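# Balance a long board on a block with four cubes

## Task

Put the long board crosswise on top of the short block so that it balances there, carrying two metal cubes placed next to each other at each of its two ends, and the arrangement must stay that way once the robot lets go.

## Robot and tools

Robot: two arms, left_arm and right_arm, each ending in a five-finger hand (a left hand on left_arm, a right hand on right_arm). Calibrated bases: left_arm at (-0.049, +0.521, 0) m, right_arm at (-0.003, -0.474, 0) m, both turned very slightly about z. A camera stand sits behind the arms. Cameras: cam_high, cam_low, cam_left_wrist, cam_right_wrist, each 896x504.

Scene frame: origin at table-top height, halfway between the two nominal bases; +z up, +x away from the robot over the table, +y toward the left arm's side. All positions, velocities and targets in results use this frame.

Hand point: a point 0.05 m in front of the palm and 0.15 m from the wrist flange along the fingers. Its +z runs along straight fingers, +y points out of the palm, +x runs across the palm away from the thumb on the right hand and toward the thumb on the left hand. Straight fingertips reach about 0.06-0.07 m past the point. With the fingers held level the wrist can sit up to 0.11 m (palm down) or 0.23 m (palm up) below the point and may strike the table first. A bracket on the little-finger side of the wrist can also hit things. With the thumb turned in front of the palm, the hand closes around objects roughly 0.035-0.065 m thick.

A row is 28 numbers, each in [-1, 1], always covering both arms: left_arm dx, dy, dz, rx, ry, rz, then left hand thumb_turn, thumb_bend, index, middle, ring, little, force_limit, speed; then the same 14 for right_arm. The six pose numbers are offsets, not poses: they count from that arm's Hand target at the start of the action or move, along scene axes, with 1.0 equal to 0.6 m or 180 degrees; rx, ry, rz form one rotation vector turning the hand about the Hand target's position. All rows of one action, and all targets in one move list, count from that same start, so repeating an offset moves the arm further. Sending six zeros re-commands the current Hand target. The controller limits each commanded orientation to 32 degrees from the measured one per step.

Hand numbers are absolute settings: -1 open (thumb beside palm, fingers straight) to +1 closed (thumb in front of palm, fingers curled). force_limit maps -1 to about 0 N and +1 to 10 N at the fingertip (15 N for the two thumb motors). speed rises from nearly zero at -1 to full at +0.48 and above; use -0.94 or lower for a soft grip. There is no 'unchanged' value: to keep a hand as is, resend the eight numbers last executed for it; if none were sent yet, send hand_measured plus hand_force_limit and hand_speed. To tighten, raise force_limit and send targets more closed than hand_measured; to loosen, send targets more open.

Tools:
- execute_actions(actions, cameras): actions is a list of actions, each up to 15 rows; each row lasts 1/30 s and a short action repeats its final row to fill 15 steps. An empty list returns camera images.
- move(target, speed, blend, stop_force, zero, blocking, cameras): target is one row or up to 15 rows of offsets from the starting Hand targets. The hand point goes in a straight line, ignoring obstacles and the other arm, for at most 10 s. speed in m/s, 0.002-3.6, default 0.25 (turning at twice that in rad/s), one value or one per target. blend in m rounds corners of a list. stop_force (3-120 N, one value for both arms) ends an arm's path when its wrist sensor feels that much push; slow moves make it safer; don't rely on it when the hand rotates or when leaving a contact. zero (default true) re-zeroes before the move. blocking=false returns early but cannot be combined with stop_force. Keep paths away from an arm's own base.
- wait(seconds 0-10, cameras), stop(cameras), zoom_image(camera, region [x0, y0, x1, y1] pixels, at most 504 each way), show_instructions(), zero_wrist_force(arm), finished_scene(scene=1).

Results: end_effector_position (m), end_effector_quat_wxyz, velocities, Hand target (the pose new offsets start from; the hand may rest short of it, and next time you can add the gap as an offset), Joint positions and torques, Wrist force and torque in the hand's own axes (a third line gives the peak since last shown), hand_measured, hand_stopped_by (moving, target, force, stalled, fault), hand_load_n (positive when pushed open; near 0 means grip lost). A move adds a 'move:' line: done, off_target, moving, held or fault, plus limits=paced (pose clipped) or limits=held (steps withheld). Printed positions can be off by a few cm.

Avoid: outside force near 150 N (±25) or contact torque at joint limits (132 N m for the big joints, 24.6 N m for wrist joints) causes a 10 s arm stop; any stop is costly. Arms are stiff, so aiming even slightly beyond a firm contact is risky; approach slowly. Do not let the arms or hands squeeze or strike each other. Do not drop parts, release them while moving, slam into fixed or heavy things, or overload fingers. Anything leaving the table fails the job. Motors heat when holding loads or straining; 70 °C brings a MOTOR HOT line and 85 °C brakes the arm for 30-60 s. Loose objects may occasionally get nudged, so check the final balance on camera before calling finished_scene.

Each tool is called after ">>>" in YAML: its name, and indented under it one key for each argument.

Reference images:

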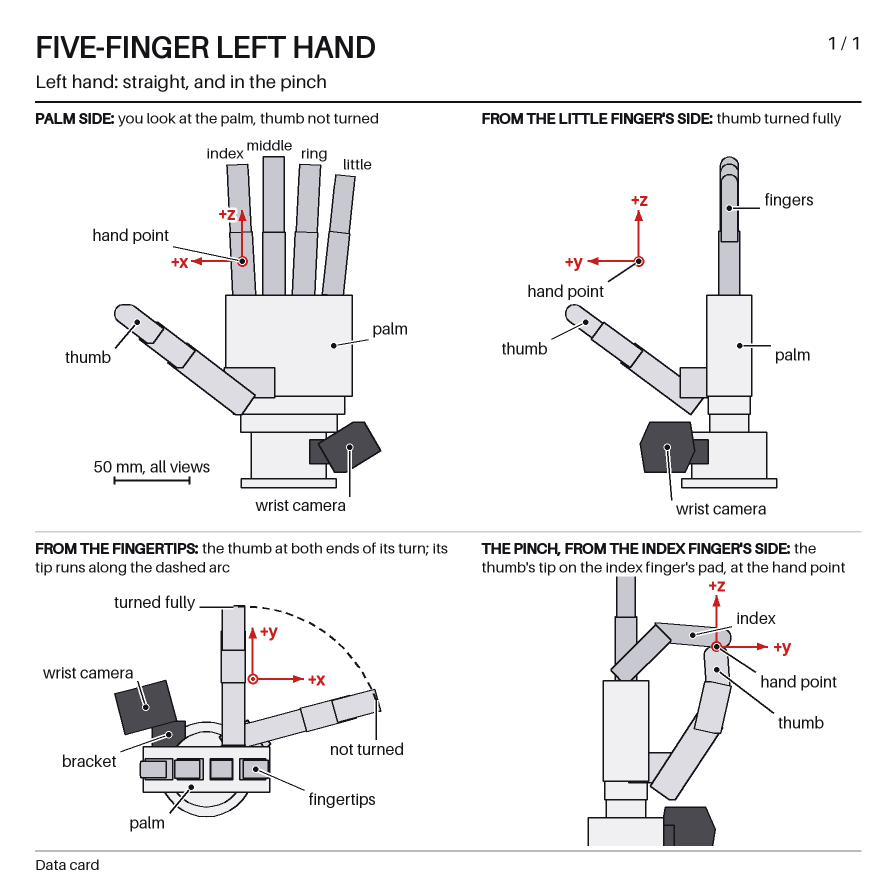

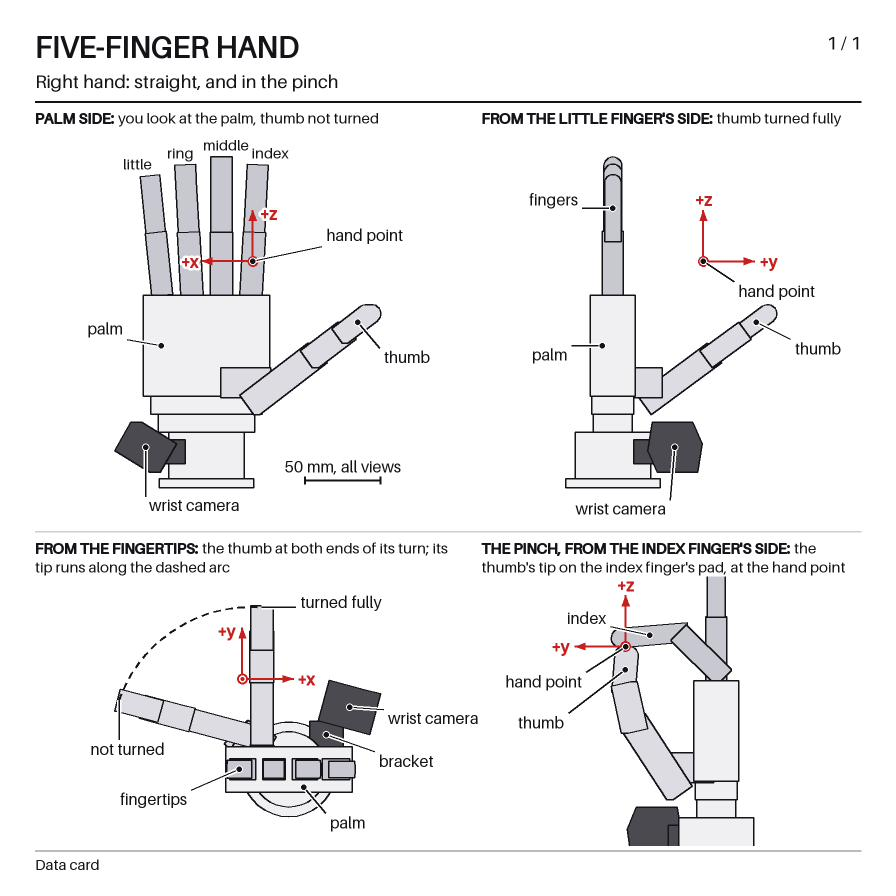

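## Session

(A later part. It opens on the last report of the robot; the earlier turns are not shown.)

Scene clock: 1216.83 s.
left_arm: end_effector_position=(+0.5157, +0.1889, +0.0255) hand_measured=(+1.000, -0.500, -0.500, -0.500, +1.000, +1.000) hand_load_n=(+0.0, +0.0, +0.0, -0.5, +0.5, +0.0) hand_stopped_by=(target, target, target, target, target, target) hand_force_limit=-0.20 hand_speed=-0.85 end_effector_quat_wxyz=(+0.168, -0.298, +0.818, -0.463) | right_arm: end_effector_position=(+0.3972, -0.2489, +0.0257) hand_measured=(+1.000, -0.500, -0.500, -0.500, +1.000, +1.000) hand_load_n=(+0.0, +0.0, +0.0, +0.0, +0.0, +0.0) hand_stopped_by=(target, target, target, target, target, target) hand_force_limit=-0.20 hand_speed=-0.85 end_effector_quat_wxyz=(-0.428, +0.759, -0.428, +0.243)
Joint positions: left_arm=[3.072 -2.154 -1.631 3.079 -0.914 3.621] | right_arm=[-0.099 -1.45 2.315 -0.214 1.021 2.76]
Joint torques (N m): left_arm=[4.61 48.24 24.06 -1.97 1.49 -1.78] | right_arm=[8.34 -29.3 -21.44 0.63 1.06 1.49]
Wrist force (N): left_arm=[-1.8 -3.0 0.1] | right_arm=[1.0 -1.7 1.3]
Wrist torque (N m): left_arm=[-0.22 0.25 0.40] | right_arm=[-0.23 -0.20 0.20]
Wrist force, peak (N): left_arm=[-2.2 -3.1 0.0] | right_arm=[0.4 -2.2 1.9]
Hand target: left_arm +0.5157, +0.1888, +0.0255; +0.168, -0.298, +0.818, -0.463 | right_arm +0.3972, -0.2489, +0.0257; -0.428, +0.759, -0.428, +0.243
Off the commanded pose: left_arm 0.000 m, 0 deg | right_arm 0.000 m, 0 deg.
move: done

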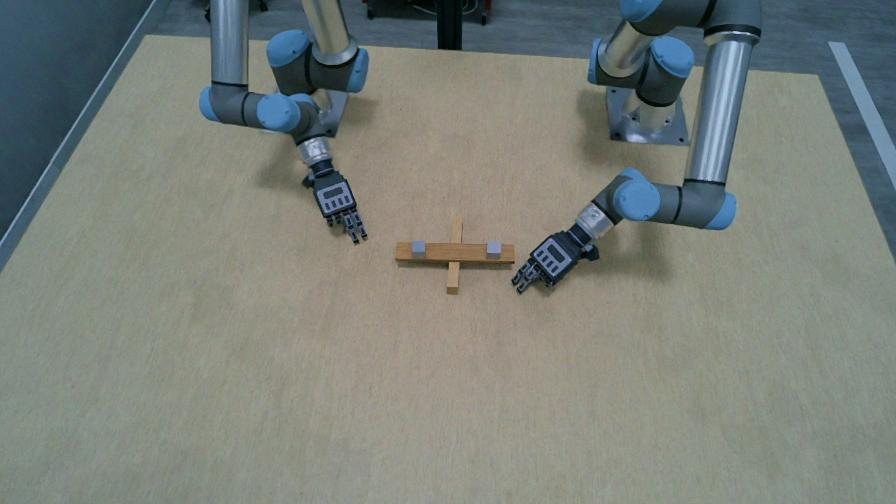

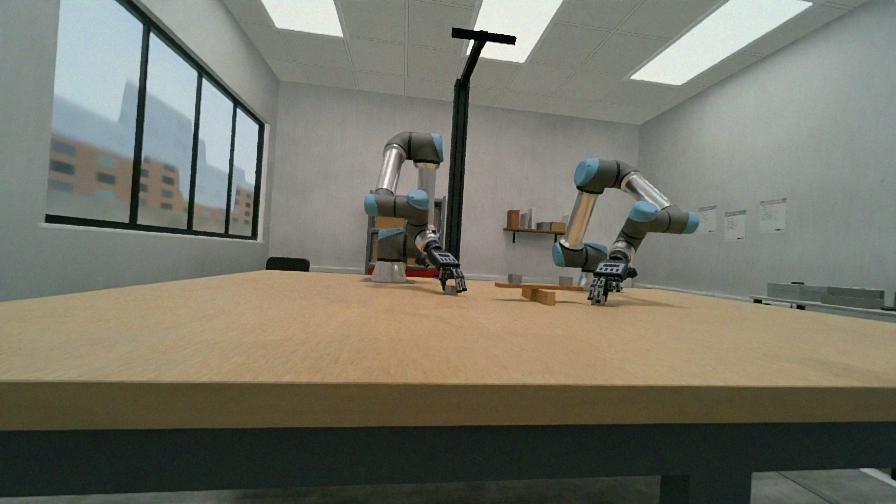

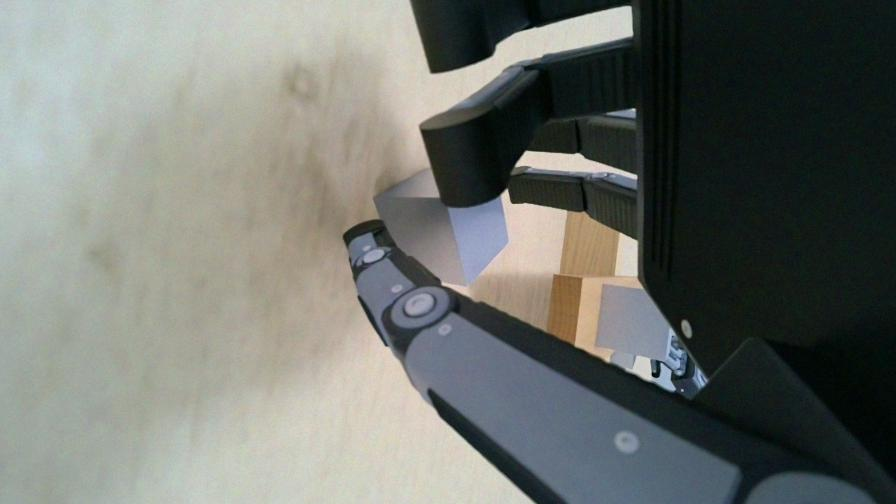

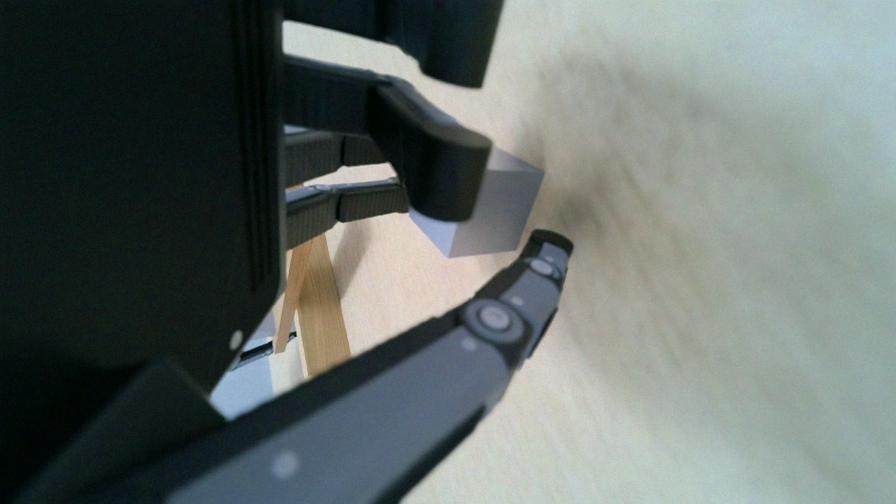

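>>> move:
  target: [-0.0007,-0.007,0,0,0,0,1,-0.5,-0.5,-0.5,1,1,-0.2,-0.85,0,0,0,0,0,0,1,-0.5,-0.5,-0.5,1,1,-0.2,-0.85]
  speed: 0.03

>>> move:
  target: [0,0,0,0,0,0,1,0.1,0.15,0.15,1,1,-0.2,-0.93,0,0,0,0,0,0,1,0.1,0.15,0.15,1,1,-0.2,-0.93]
  cameras: ["all"]

>>> zoom_image:
  camera: "cam_high"
  region: [330, 205, 380, 245]

>>> zoom_image:
  camera: "cam_high"
  region: [505, 250, 555, 290]

Scene clock: 1229.77 s.
left_arm: end_effector_position=(+0.5153, +0.1846, +0.0255) hand_measured=(+1.000, -0.500, -0.500, -0.500, +1.000, +1.000) hand_load_n=(+0.0, +0.0, +0.0, +0.0, +0.0, +0.0) hand_stopped_by=(target, target, target, target, target, target) hand_force_limit=-0.20 hand_speed=-0.85 end_effector_quat_wxyz=(+0.168, -0.298, +0.818, -0.463) | right_arm: end_effector_position=(+0.3972, -0.2489, +0.0257) hand_measured=(+1.000, -0.500, -0.500, -0.500, +1.000, +1.000) hand_load_n=(+0.0, +0.0, +0.0, -0.5, +0.0, +0.0) hand_stopped_by=(target, target, target, target, target, target) hand_force_limit=-0.20 hand_speed=-0.85 end_effector_quat_wxyz=(-0.428, +0.759, -0.428, +0.243)
Joint positions: left_arm=[3.063 -2.155 -1.629 3.082 -0.921 3.613] | right_arm=[-0.099 -1.45 2.315 -0.214 1.021 2.76]
Joint torques (N m): left_arm=[4.08 25.62 23.37 0.42 -0.09 -0.89] | right_arm=[1.97 -29.43 -21.85 -0.01 0.25 -0.89]
Wrist force (N): left_arm=[-1.9 -3.0 -0.2] | right_arm=[0.7 -2.0 1.4]
Wrist torque (N m): left_arm=[-0.21 0.26 0.42] | right_arm=[-0.28 -0.17 0.18]
Wrist force, peak (N): left_arm=[-1.9 -3.5 0.0] | right_arm=[1.3 -1.7 2.0]
Hand target: left_arm +0.5153, +0.1846, +0.0255; +0.168, -0.298, +0.818, -0.463 | right_arm +0.3972, -0.2489, +0.0257; -0.428, +0.759, -0.428, +0.243
Off the commanded pose: left_arm 0.000 m, 0 deg | right_arm 0.000 m, 0 deg.
move: done

Scene clock: 1232.13 s.
left_arm: end_effector_position=(+0.5153, +0.1846, +0.0255) hand_measured=(+1.000, -0.290, -0.088, -0.108, +1.000, +1.000) hand_load_n=(+0.5, +6.0, +4.0, +6.0, +0.5, +0.0) hand_stopped_by=(target, force, force, force, target, target) hand_force_limit=-0.20 hand_speed=-0.93 end_effector_quat_wxyz=(+0.168, -0.298, +0.818, -0.463) | right_arm: end_effector_position=(+0.3972, -0.2489, +0.0257) hand_measured=(+1.000, -0.292, -0.088, -0.108, +1.000, +1.000) hand_load_n=(-1.0, +7.0, +5.5, +3.5, +0.0, +0.0) hand_stopped_by=(target, force, force, force, target, target) hand_force_limit=-0.20 hand_speed=-0.93 end_effector_quat_wxyz=(-0.428, +0.759, -0.428, +0.243)
Joint positions: left_arm=[3.063 -2.155 -1.629 3.082 -0.921 3.614] | right_arm=[-0.099 -1.45 2.315 -0.214 1.021 2.76]
Joint torques (N m): left_arm=[9.1 26.71 4.33 -1.29 2.3 2.18] | right_arm=[-0.45 -29.56 -20.3 0.21 0.13 -1.13]
Wrist force (N): left_arm=[-1.9 -2.2 0.4] | right_arm=[0.5 -1.1 1.6]
Wrist torque (N m): left_arm=[-0.21 0.24 0.42] | right_arm=[-0.22 -0.13 0.17]
Wrist force, peak (N): left_arm=[-2.1 -3.3 -0.2] | right_arm=[0.6 -2.0 2.0]
Hand target: left_arm +0.5153, +0.1846, +0.0255; +0.168, -0.298, +0.818, -0.463 | right_arm +0.3972, -0.2489, +0.0257; -0.428, +0.759, -0.428, +0.243
Off the commanded pose: left_arm 0.000 m, 0 deg | right_arm 0.000 m, 0 deg.
move: done

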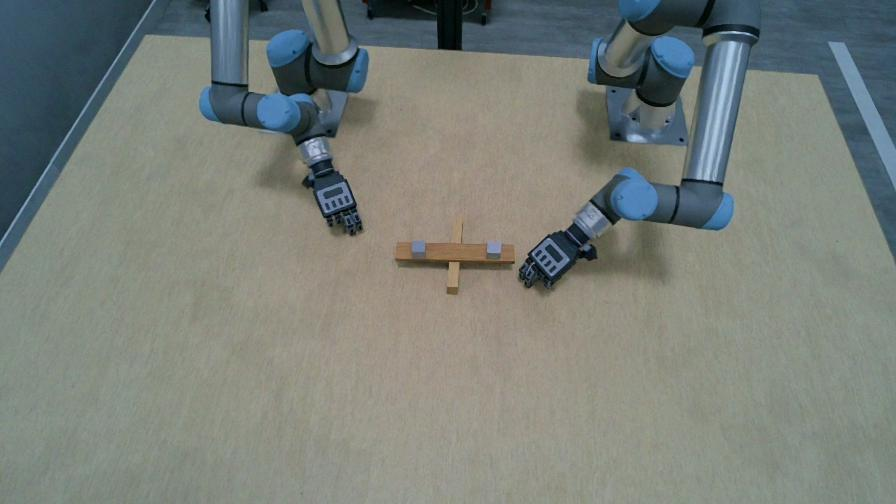

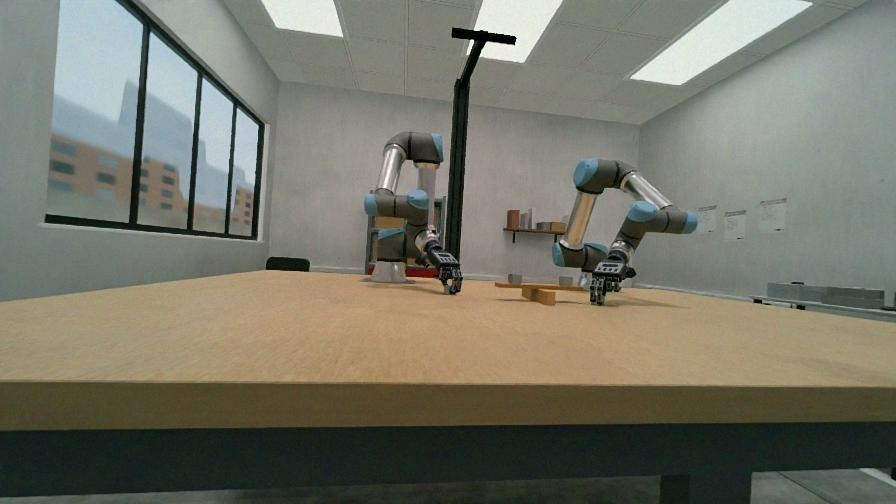

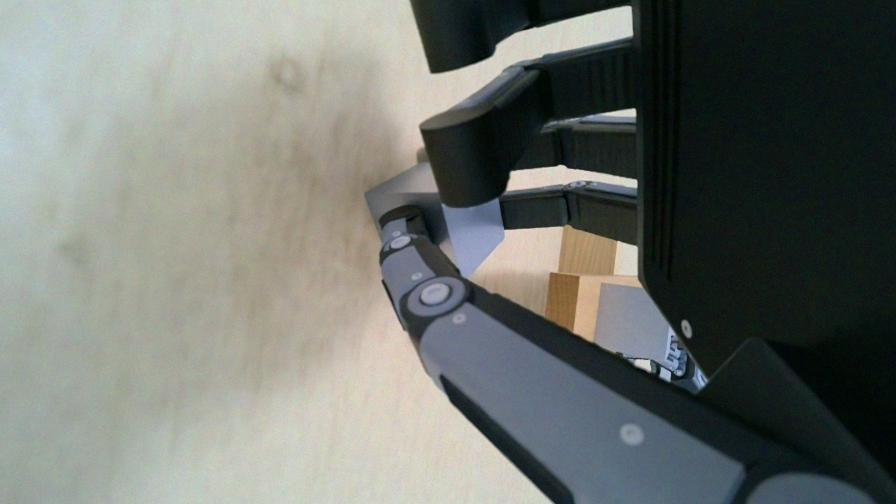

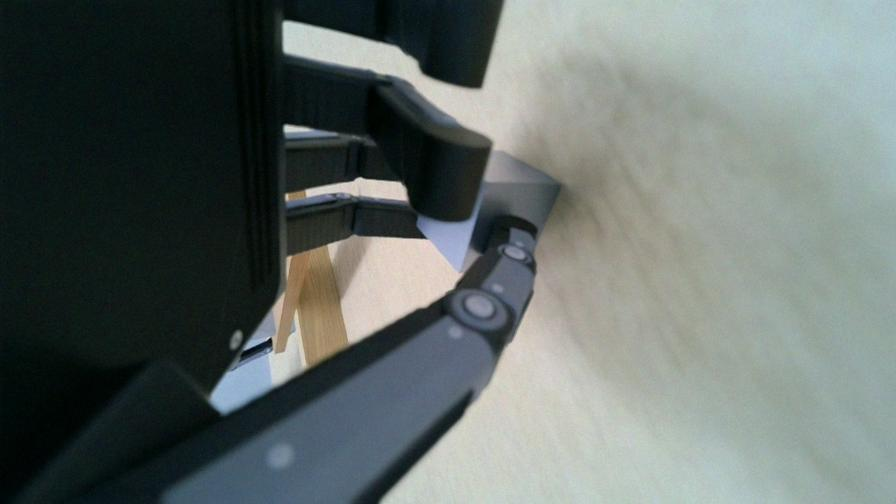

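Scaled by 10.080 from the camera's 896x504 image, which has a finer 1280x720 frame.

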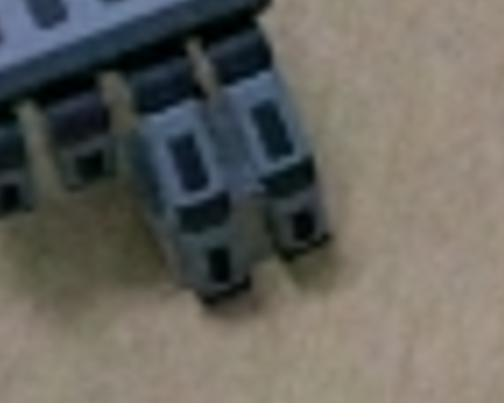

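Scaled by 10.080 from the camera's 896x504 image, which has a finer 1280x720 frame.

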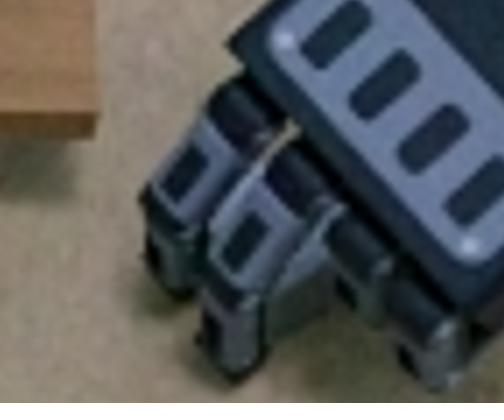

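>>> zoom_image:
  camera: "cam_high"
  region: [390, 225, 460, 275]

>>> zoom_image:
  camera: "cam_high"
  region: [455, 225, 525, 275]

Scaled by 7.200 from the camera's 896x504 image, which has a finer 1280x720 frame.

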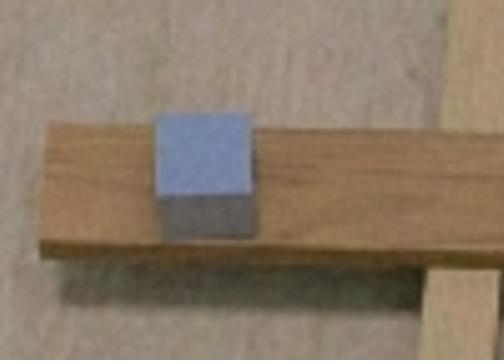

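Scaled by 7.200 from the camera's 896x504 image, which has a finer 1280x720 frame.

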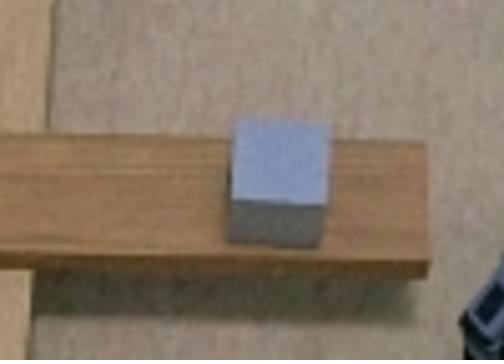

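>>> move:
  target:
    - [0,0,0.18,0,0,0,1,0.1,0.15,0.15,1,1,-0.2,-0.93,0,0,0.18,0,0,0,1,0.1,0.15,0.15,1,1,-0.2,-0.93]
    - [-0.0413,-0.1183,0.1575,0,0,0.289,1,0.1,0.15,0.15,1,1,-0.2,-0.93,0.1538,0.2537,0.1572,0,0,-0.161,1,0.1,0.15,0.15,1,1,-0.2,-0.93]
  speed: 0.15
  blend: [0.02,0]
  cameras: ["all"]

>>> zoom_image:
  camera: "cam_high"
  region: [390, 210, 460, 270]

>>> zoom_image:
  camera: "cam_high"
  region: [455, 210, 525, 270]

>>> zoom_image:
  camera: "cam_low"
  region: [480, 240, 600, 310]

Scene clock: 1269.77 s.
left_arm: end_effector_position=(+0.4905, +0.1136, +0.1200) hand_measured=(+1.000, -0.290, -0.088, -0.108, +1.000, +1.000) hand_load_n=(+0.5, +6.0, +4.0, +6.0, +0.0, +0.0) hand_stopped_by=(target, force, force, force, target, target) hand_force_limit=-0.20 hand_speed=-0.93 end_effector_quat_wxyz=(-0.354, +0.626, -0.604, +0.343) | right_arm: end_effector_position=(+0.4894, -0.0967, +0.1200) hand_measured=(+1.000, -0.292, -0.088, -0.108, +1.000, +1.000) hand_load_n=(-1.0, +7.0, +5.5, +3.5, +0.5, +0.0) hand_stopped_by=(target, force, force, force, target, target) hand_force_limit=-0.20 hand_speed=-0.93 end_effector_quat_wxyz=(-0.353, +0.628, -0.604, +0.342)
Joint positions: left_arm=[2.587 -2.07 -1.477 2.919 -2.076 2.802] | right_arm=[0.554 -1.216 1.687 0.132 1.995 3.415]
Joint torques (N m): left_arm=[6.09 48.98 6.26 1.05 -1.08 0.82] | right_arm=[-9.76 -42.08 -11.5 -0.8 -0.25 -0.88]
Wrist force (N): left_arm=[-2.1 -2.4 0.6] | right_arm=[0.9 -0.9 1.9]
Wrist torque (N m): left_arm=[-0.25 0.30 0.22] | right_arm=[-0.20 -0.21 0.20]
Wrist force, peak (N): left_arm=[-2.1 -3.2 -0.1] | right_arm=[0.7 0.5 2.8]
Hand target: left_arm +0.4905, +0.1137, +0.1200; -0.354, +0.626, -0.604, +0.343 | right_arm +0.4895, -0.0967, +0.1200; -0.353, +0.627, -0.604, +0.342
Off the commanded pose: left_arm 0.000 m, 0 deg | right_arm 0.000 m, 0 deg.
move: done

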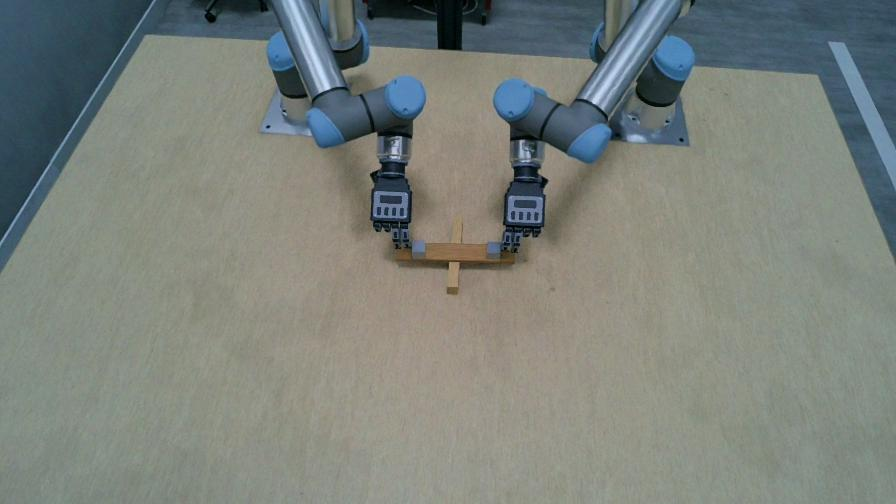

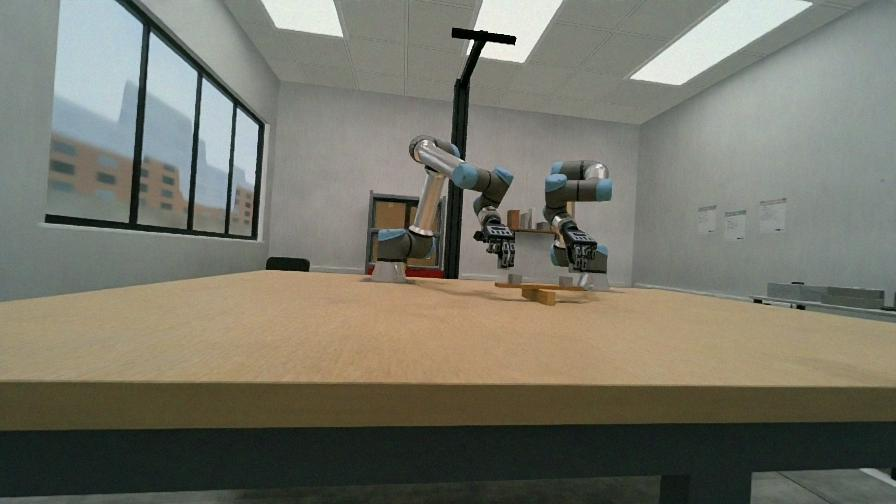

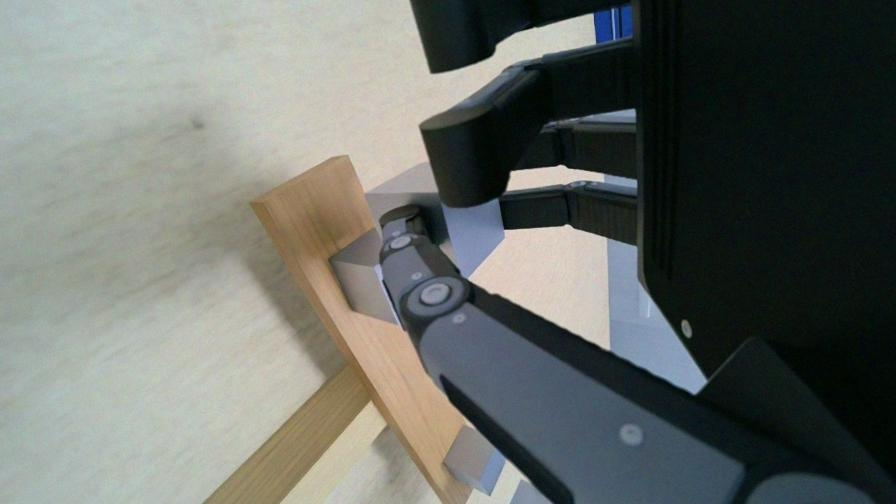

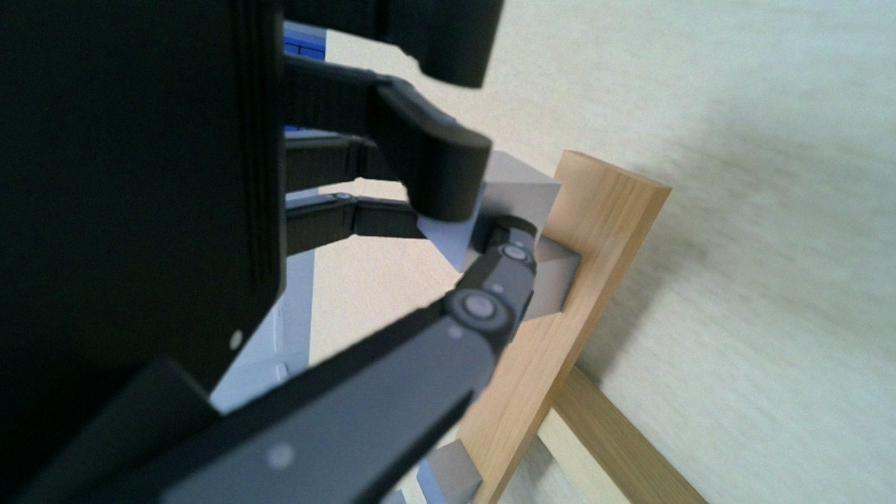

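Scaled by 7.200 from the camera's 896x504 image, which has a finer 1280x720 frame.

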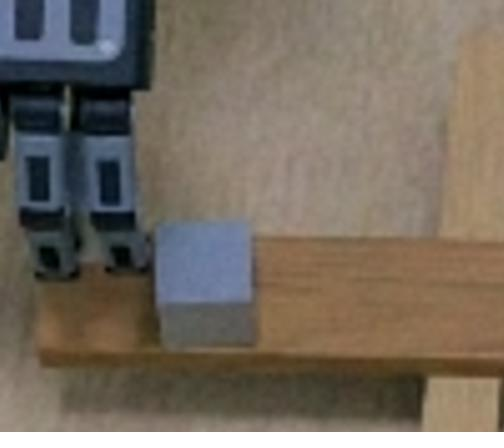

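Scaled by 7.200 from the camera's 896x504 image, which has a finer 1280x720 frame.

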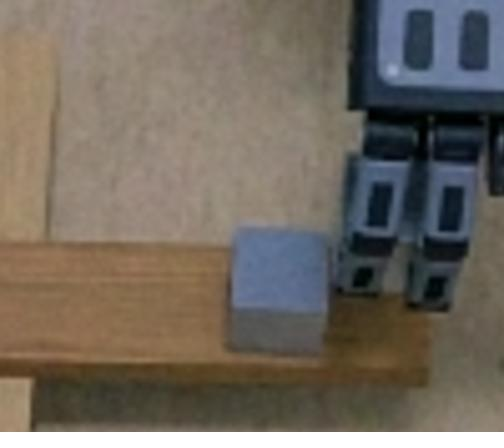

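Scaled by 4.200 from the camera's 896x504 image, which has a finer 1280x720 frame.

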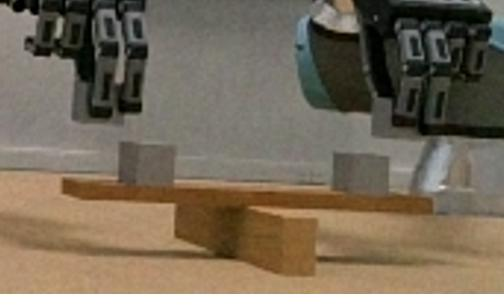

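>>> move:
  target: [0.001,0.006,-0.01,0,0,0,1,0.1,0.15,0.15,1,1,-0.2,-0.93,0,-0.006,-0.01,0,0,0,1,0.1,0.15,0.15,1,1,-0.2,-0.93]
  speed: 0.05
  cameras: ["all"]

>>> zoom_image:
  camera: "cam_high"
  region: [390, 225, 430, 265]

>>> zoom_image:
  camera: "cam_high"
  region: [480, 225, 520, 265]

>>> zoom_image:
  camera: "cam_low"
  region: [490, 250, 530, 290]

>>> zoom_image:
  camera: "cam_low"
  region: [550, 250, 590, 290]

Scene clock: 1294.77 s.
left_arm: end_effector_position=(+0.4911, +0.1173, +0.1140) hand_measured=(+1.000, -0.290, -0.088, -0.108, +1.000, +1.000) hand_load_n=(+0.5, +6.0, +4.0, +6.5, +0.0, +0.5) hand_stopped_by=(target, force, force, force, target, target) hand_force_limit=-0.20 hand_speed=-0.93 end_effector_quat_wxyz=(-0.354, +0.626, -0.604, +0.343) | right_arm: end_effector_position=(+0.4895, -0.1004, +0.1139) hand_measured=(+1.000, -0.292, -0.088, -0.108, +1.000, +1.000) hand_load_n=(-1.0, +7.0, +6.0, +3.5, +0.0, +0.0) hand_stopped_by=(target, force, force, force, target, target) hand_force_limit=-0.20 hand_speed=-0.93 end_effector_quat_wxyz=(-0.353, +0.627, -0.604, +0.342)
Joint positions: left_arm=[2.594 -2.07 -1.493 2.937 -2.071 2.806] | right_arm=[0.546 -1.216 1.704 0.113 1.989 3.411]
Joint torques (N m): left_arm=[-0.67 24.8 22.8 -1.06 0.14 1.55] | right_arm=[-1.03 -28.29 -24.69 0.95 -0.36 -0.98]
Wrist force (N): left_arm=[-1.8 -2.2 0.5] | right_arm=[0.9 -1.3 2.0]
Wrist torque (N m): left_arm=[-0.23 0.26 0.22] | right_arm=[-0.26 -0.21 0.20]
Wrist force, peak (N): left_arm=[-2.1 -2.7 0.2] | right_arm=[1.2 -1.1 2.2]
Hand target: left_arm +0.4911, +0.1173, +0.1140; -0.354, +0.626, -0.604, +0.343 | right_arm +0.4895, -0.1003, +0.1140; -0.353, +0.627, -0.604, +0.342
Off the commanded pose: left_arm 0.000 m, 0 deg | right_arm 0.000 m, 0 deg.
move: done

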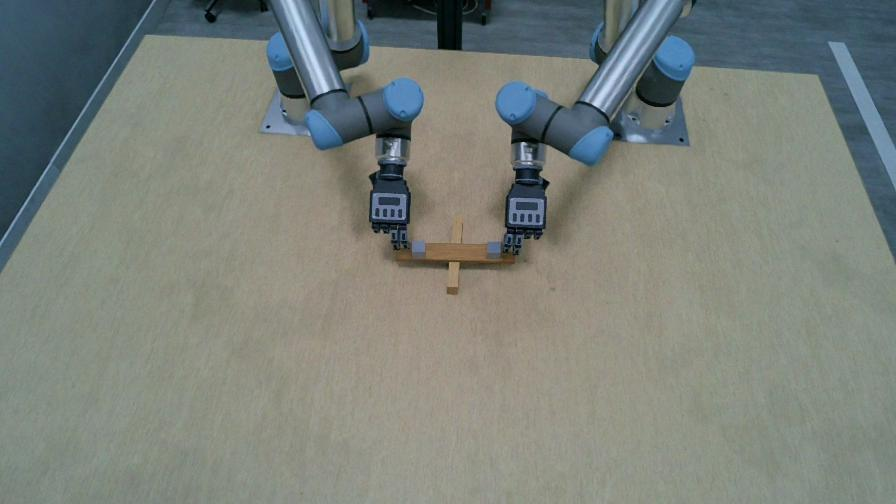

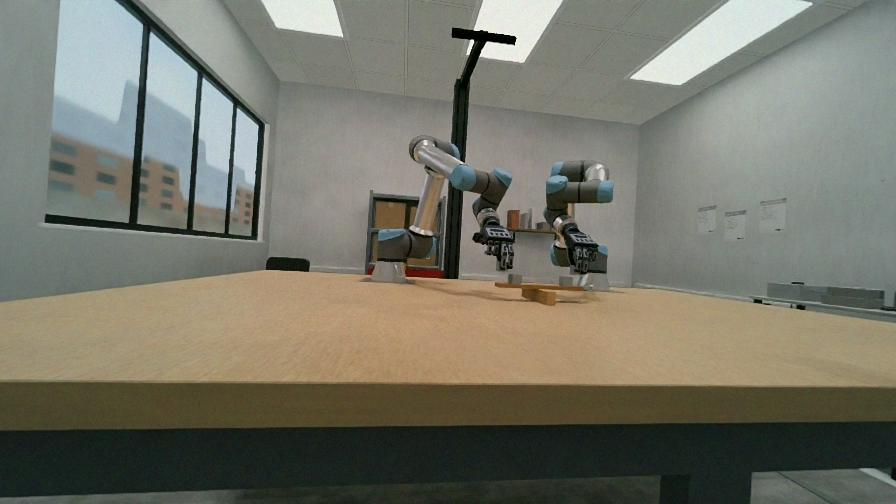

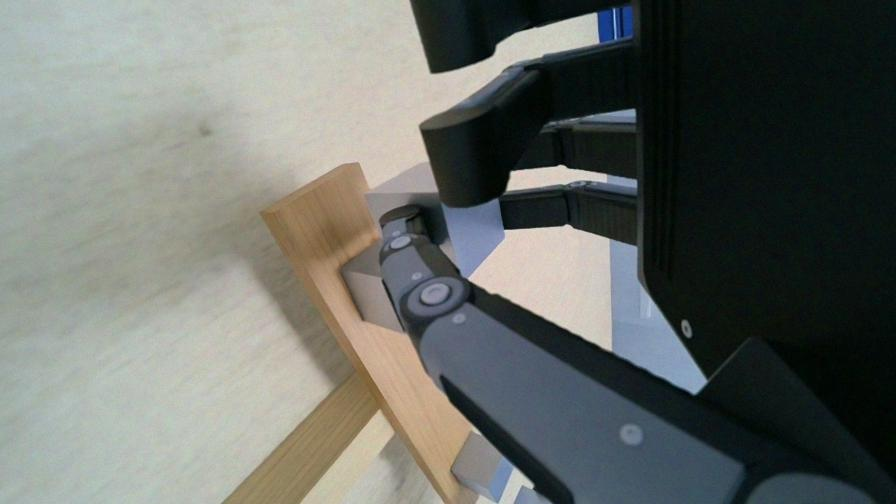

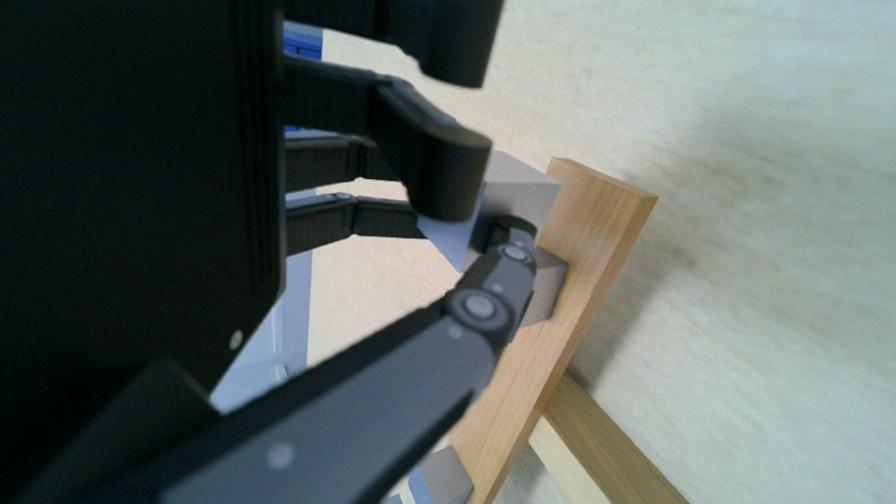

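Scaled by 12.600 from the camera's 896x504 image, which has a finer 1280x720 frame.

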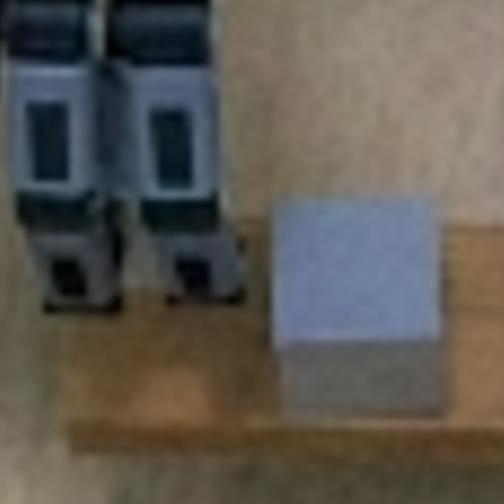

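Scaled by 12.600 from the camera's 896x504 image, which has a finer 1280x720 frame.

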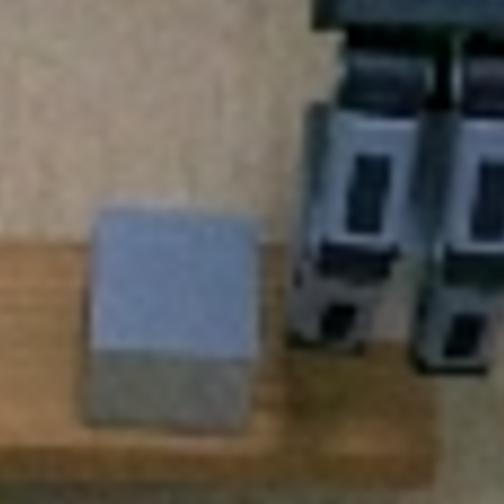

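Scaled by 12.600 from the camera's 896x504 image, which has a finer 1280x720 frame.

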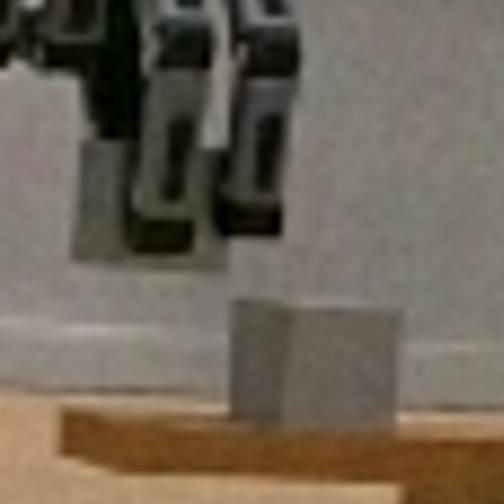

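Scaled by 12.600 from the camera's 896x504 image, which has a finer 1280x720 frame.

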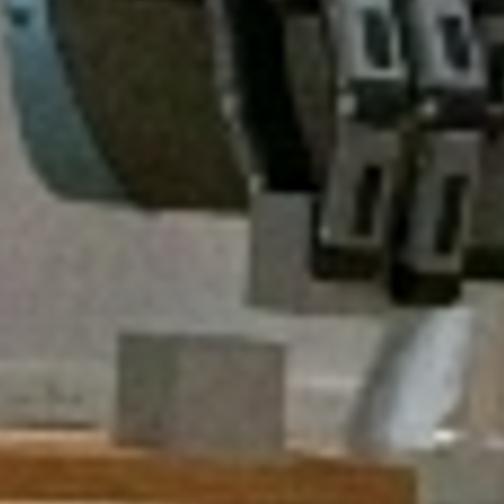

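>>> zoom_image:
  camera: "cam_right_wrist"
  region: [380, 120, 680, 340]

>>> zoom_image:
  camera: "cam_left_wrist"
  region: [230, 120, 530, 340]

Scaled by 1.680 from the camera's 896x504 image, which has a finer 1280x720 frame.

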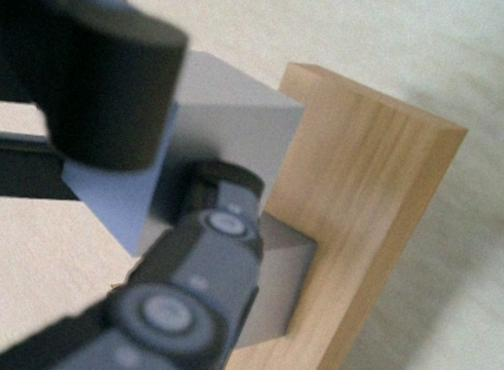

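Scaled by 1.680 from the camera's 896x504 image, which has a finer 1280x720 frame.

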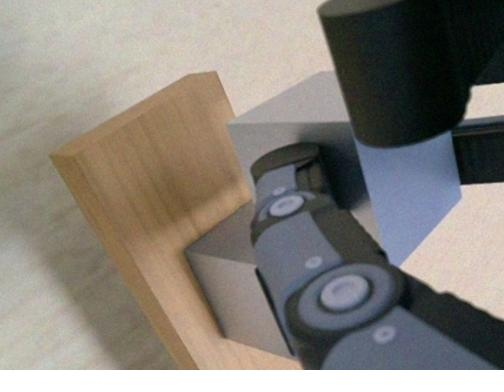

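>>> move:
  target:
    - [-0.005,-0.0042,0,0,0,0,1,0.1,0.15,0.15,1,1,-0.2,-0.93,0,0.005,0,0,0,0,1,0.1,0.15,0.15,1,1,-0.2,-0.93]
    - [-0.005,-0.0042,-0.043,0,0,0,1,0.1,0.15,0.15,1,1,-0.2,-0.93,0,0.005,-0.043,0,0,0,1,0.1,0.15,0.15,1,1,-0.2,-0.93]
  speed: 0.03
  stop_force: 3
  cameras: ["all"]

>>> zoom_image:
  camera: "cam_high"
  region: [390, 225, 430, 265]

>>> zoom_image:
  camera: "cam_high"
  region: [480, 225, 520, 265]

>>> zoom_image:
  camera: "cam_low"
  region: [490, 250, 530, 290]

>>> zoom_image:
  camera: "cam_low"
  region: [550, 250, 590, 290]

Scene clock: 1385.60 s.
left_arm: end_effector_position=(+0.4881, +0.1147, +0.0882) hand_measured=(+1.000, -0.290, -0.088, -0.108, +1.000, +1.000) hand_load_n=(+0.5, +6.0, +4.0, +6.0, +0.0, +0.0) hand_stopped_by=(target, force, force, force, target, target) hand_force_limit=-0.20 hand_speed=-0.93 end_effector_quat_wxyz=(-0.354, +0.626, -0.604, +0.343) | right_arm: end_effector_position=(+0.4895, -0.0973, +0.0882) hand_measured=(+1.000, -0.292, -0.088, -0.108, +1.000, +1.000) hand_load_n=(-1.0, +7.0, +5.5, +3.5, +0.0, +0.0) hand_stopped_by=(target, force, force, force, target, target) hand_force_limit=-0.20 hand_speed=-0.93 end_effector_quat_wxyz=(-0.353, +0.627, -0.604, +0.342)
Joint positions: left_arm=[2.586 -2.097 -1.524 2.992 -2.077 2.801] | right_arm=[0.552 -1.18 1.728 0.055 1.994 3.414]
Joint torques (N m): left_arm=[7.6 49.37 26.66 -1.72 1.47 2.08] | right_arm=[-9.86 -46.97 -25.69 1.55 -1.22 -1.34]
Wrist force (N): left_arm=[-1.6 -2.4 0.3] | right_arm=[0.8 -1.3 2.0]
Wrist torque (N m): left_arm=[-0.23 0.24 0.35] | right_arm=[-0.26 -0.21 0.11]
Wrist force, peak (N): left_arm=[-2.2 -3.0 0.3] | right_arm=[1.2 -1.1 2.1]
Hand target: left_arm +0.4881, +0.1147, +0.0882; -0.354, +0.626, -0.604, +0.343 | right_arm +0.4895, -0.0973, +0.0882; -0.353, +0.627, -0.604, +0.342
Off the commanded pose: left_arm 0.000 m, 0 deg | right_arm 0.000 m, 0 deg.
move: done

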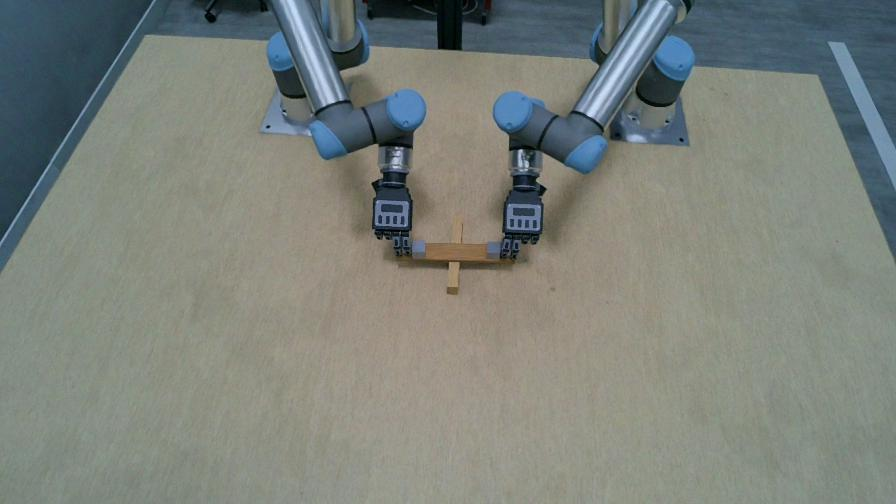

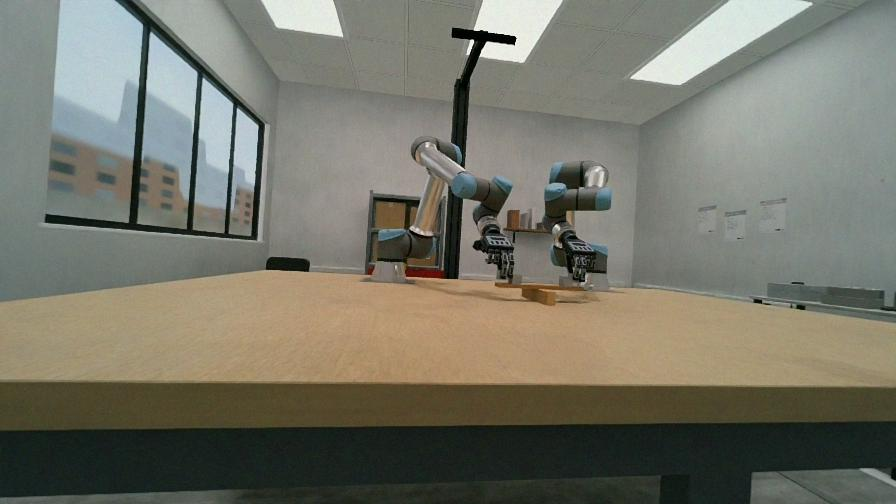

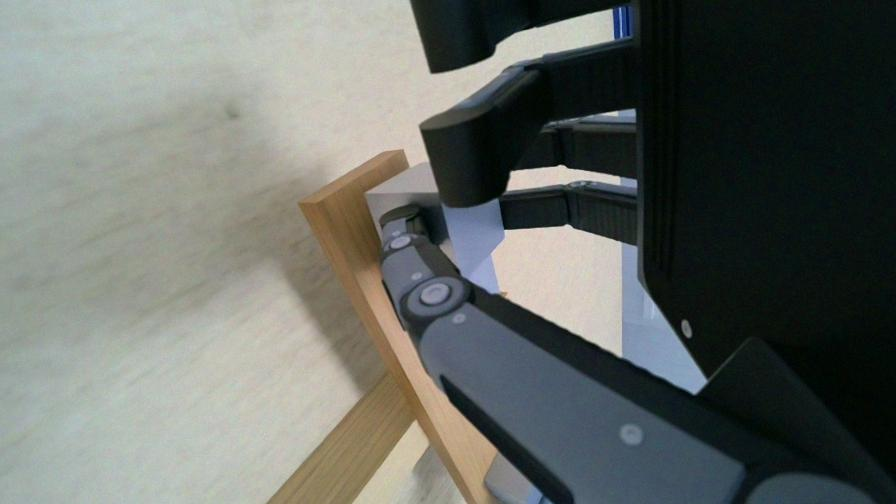

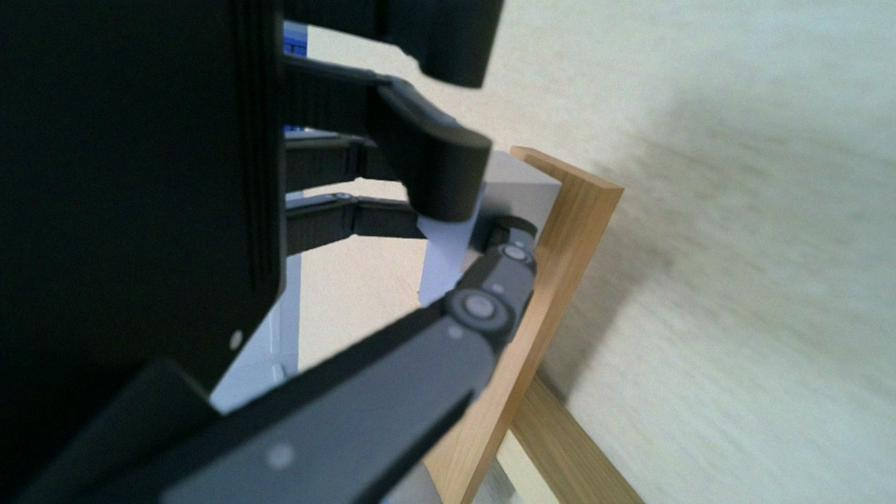

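Scaled by 12.600 from the camera's 896x504 image, which has a finer 1280x720 frame.

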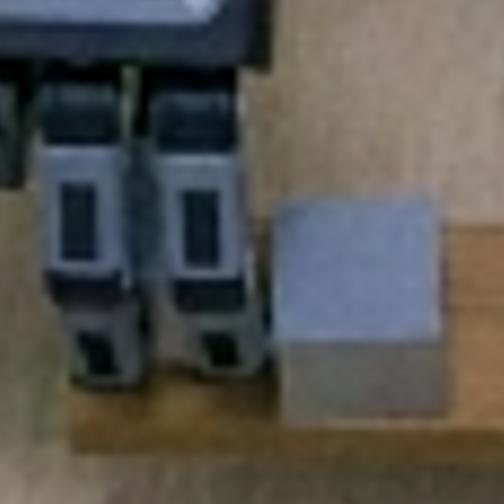

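Scaled by 12.600 from the camera's 896x504 image, which has a finer 1280x720 frame.

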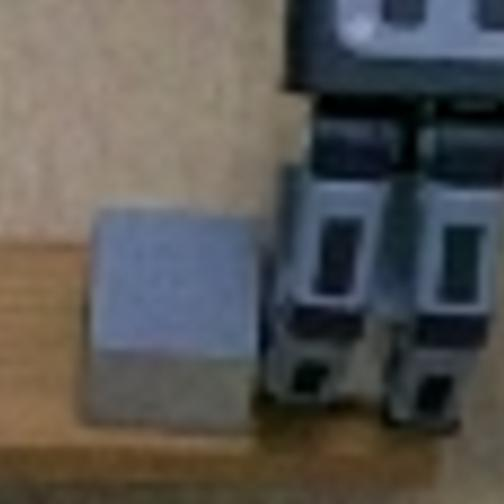

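Scaled by 12.600 from the camera's 896x504 image, which has a finer 1280x720 frame.

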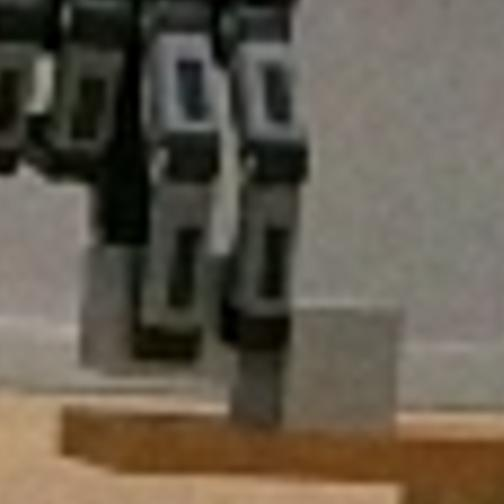

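Scaled by 12.600 from the camera's 896x504 image, which has a finer 1280x720 frame.

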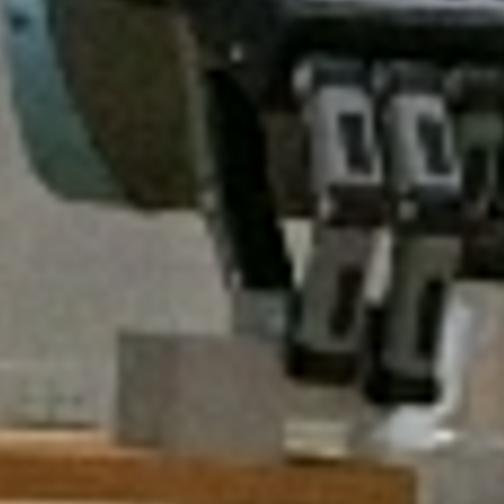

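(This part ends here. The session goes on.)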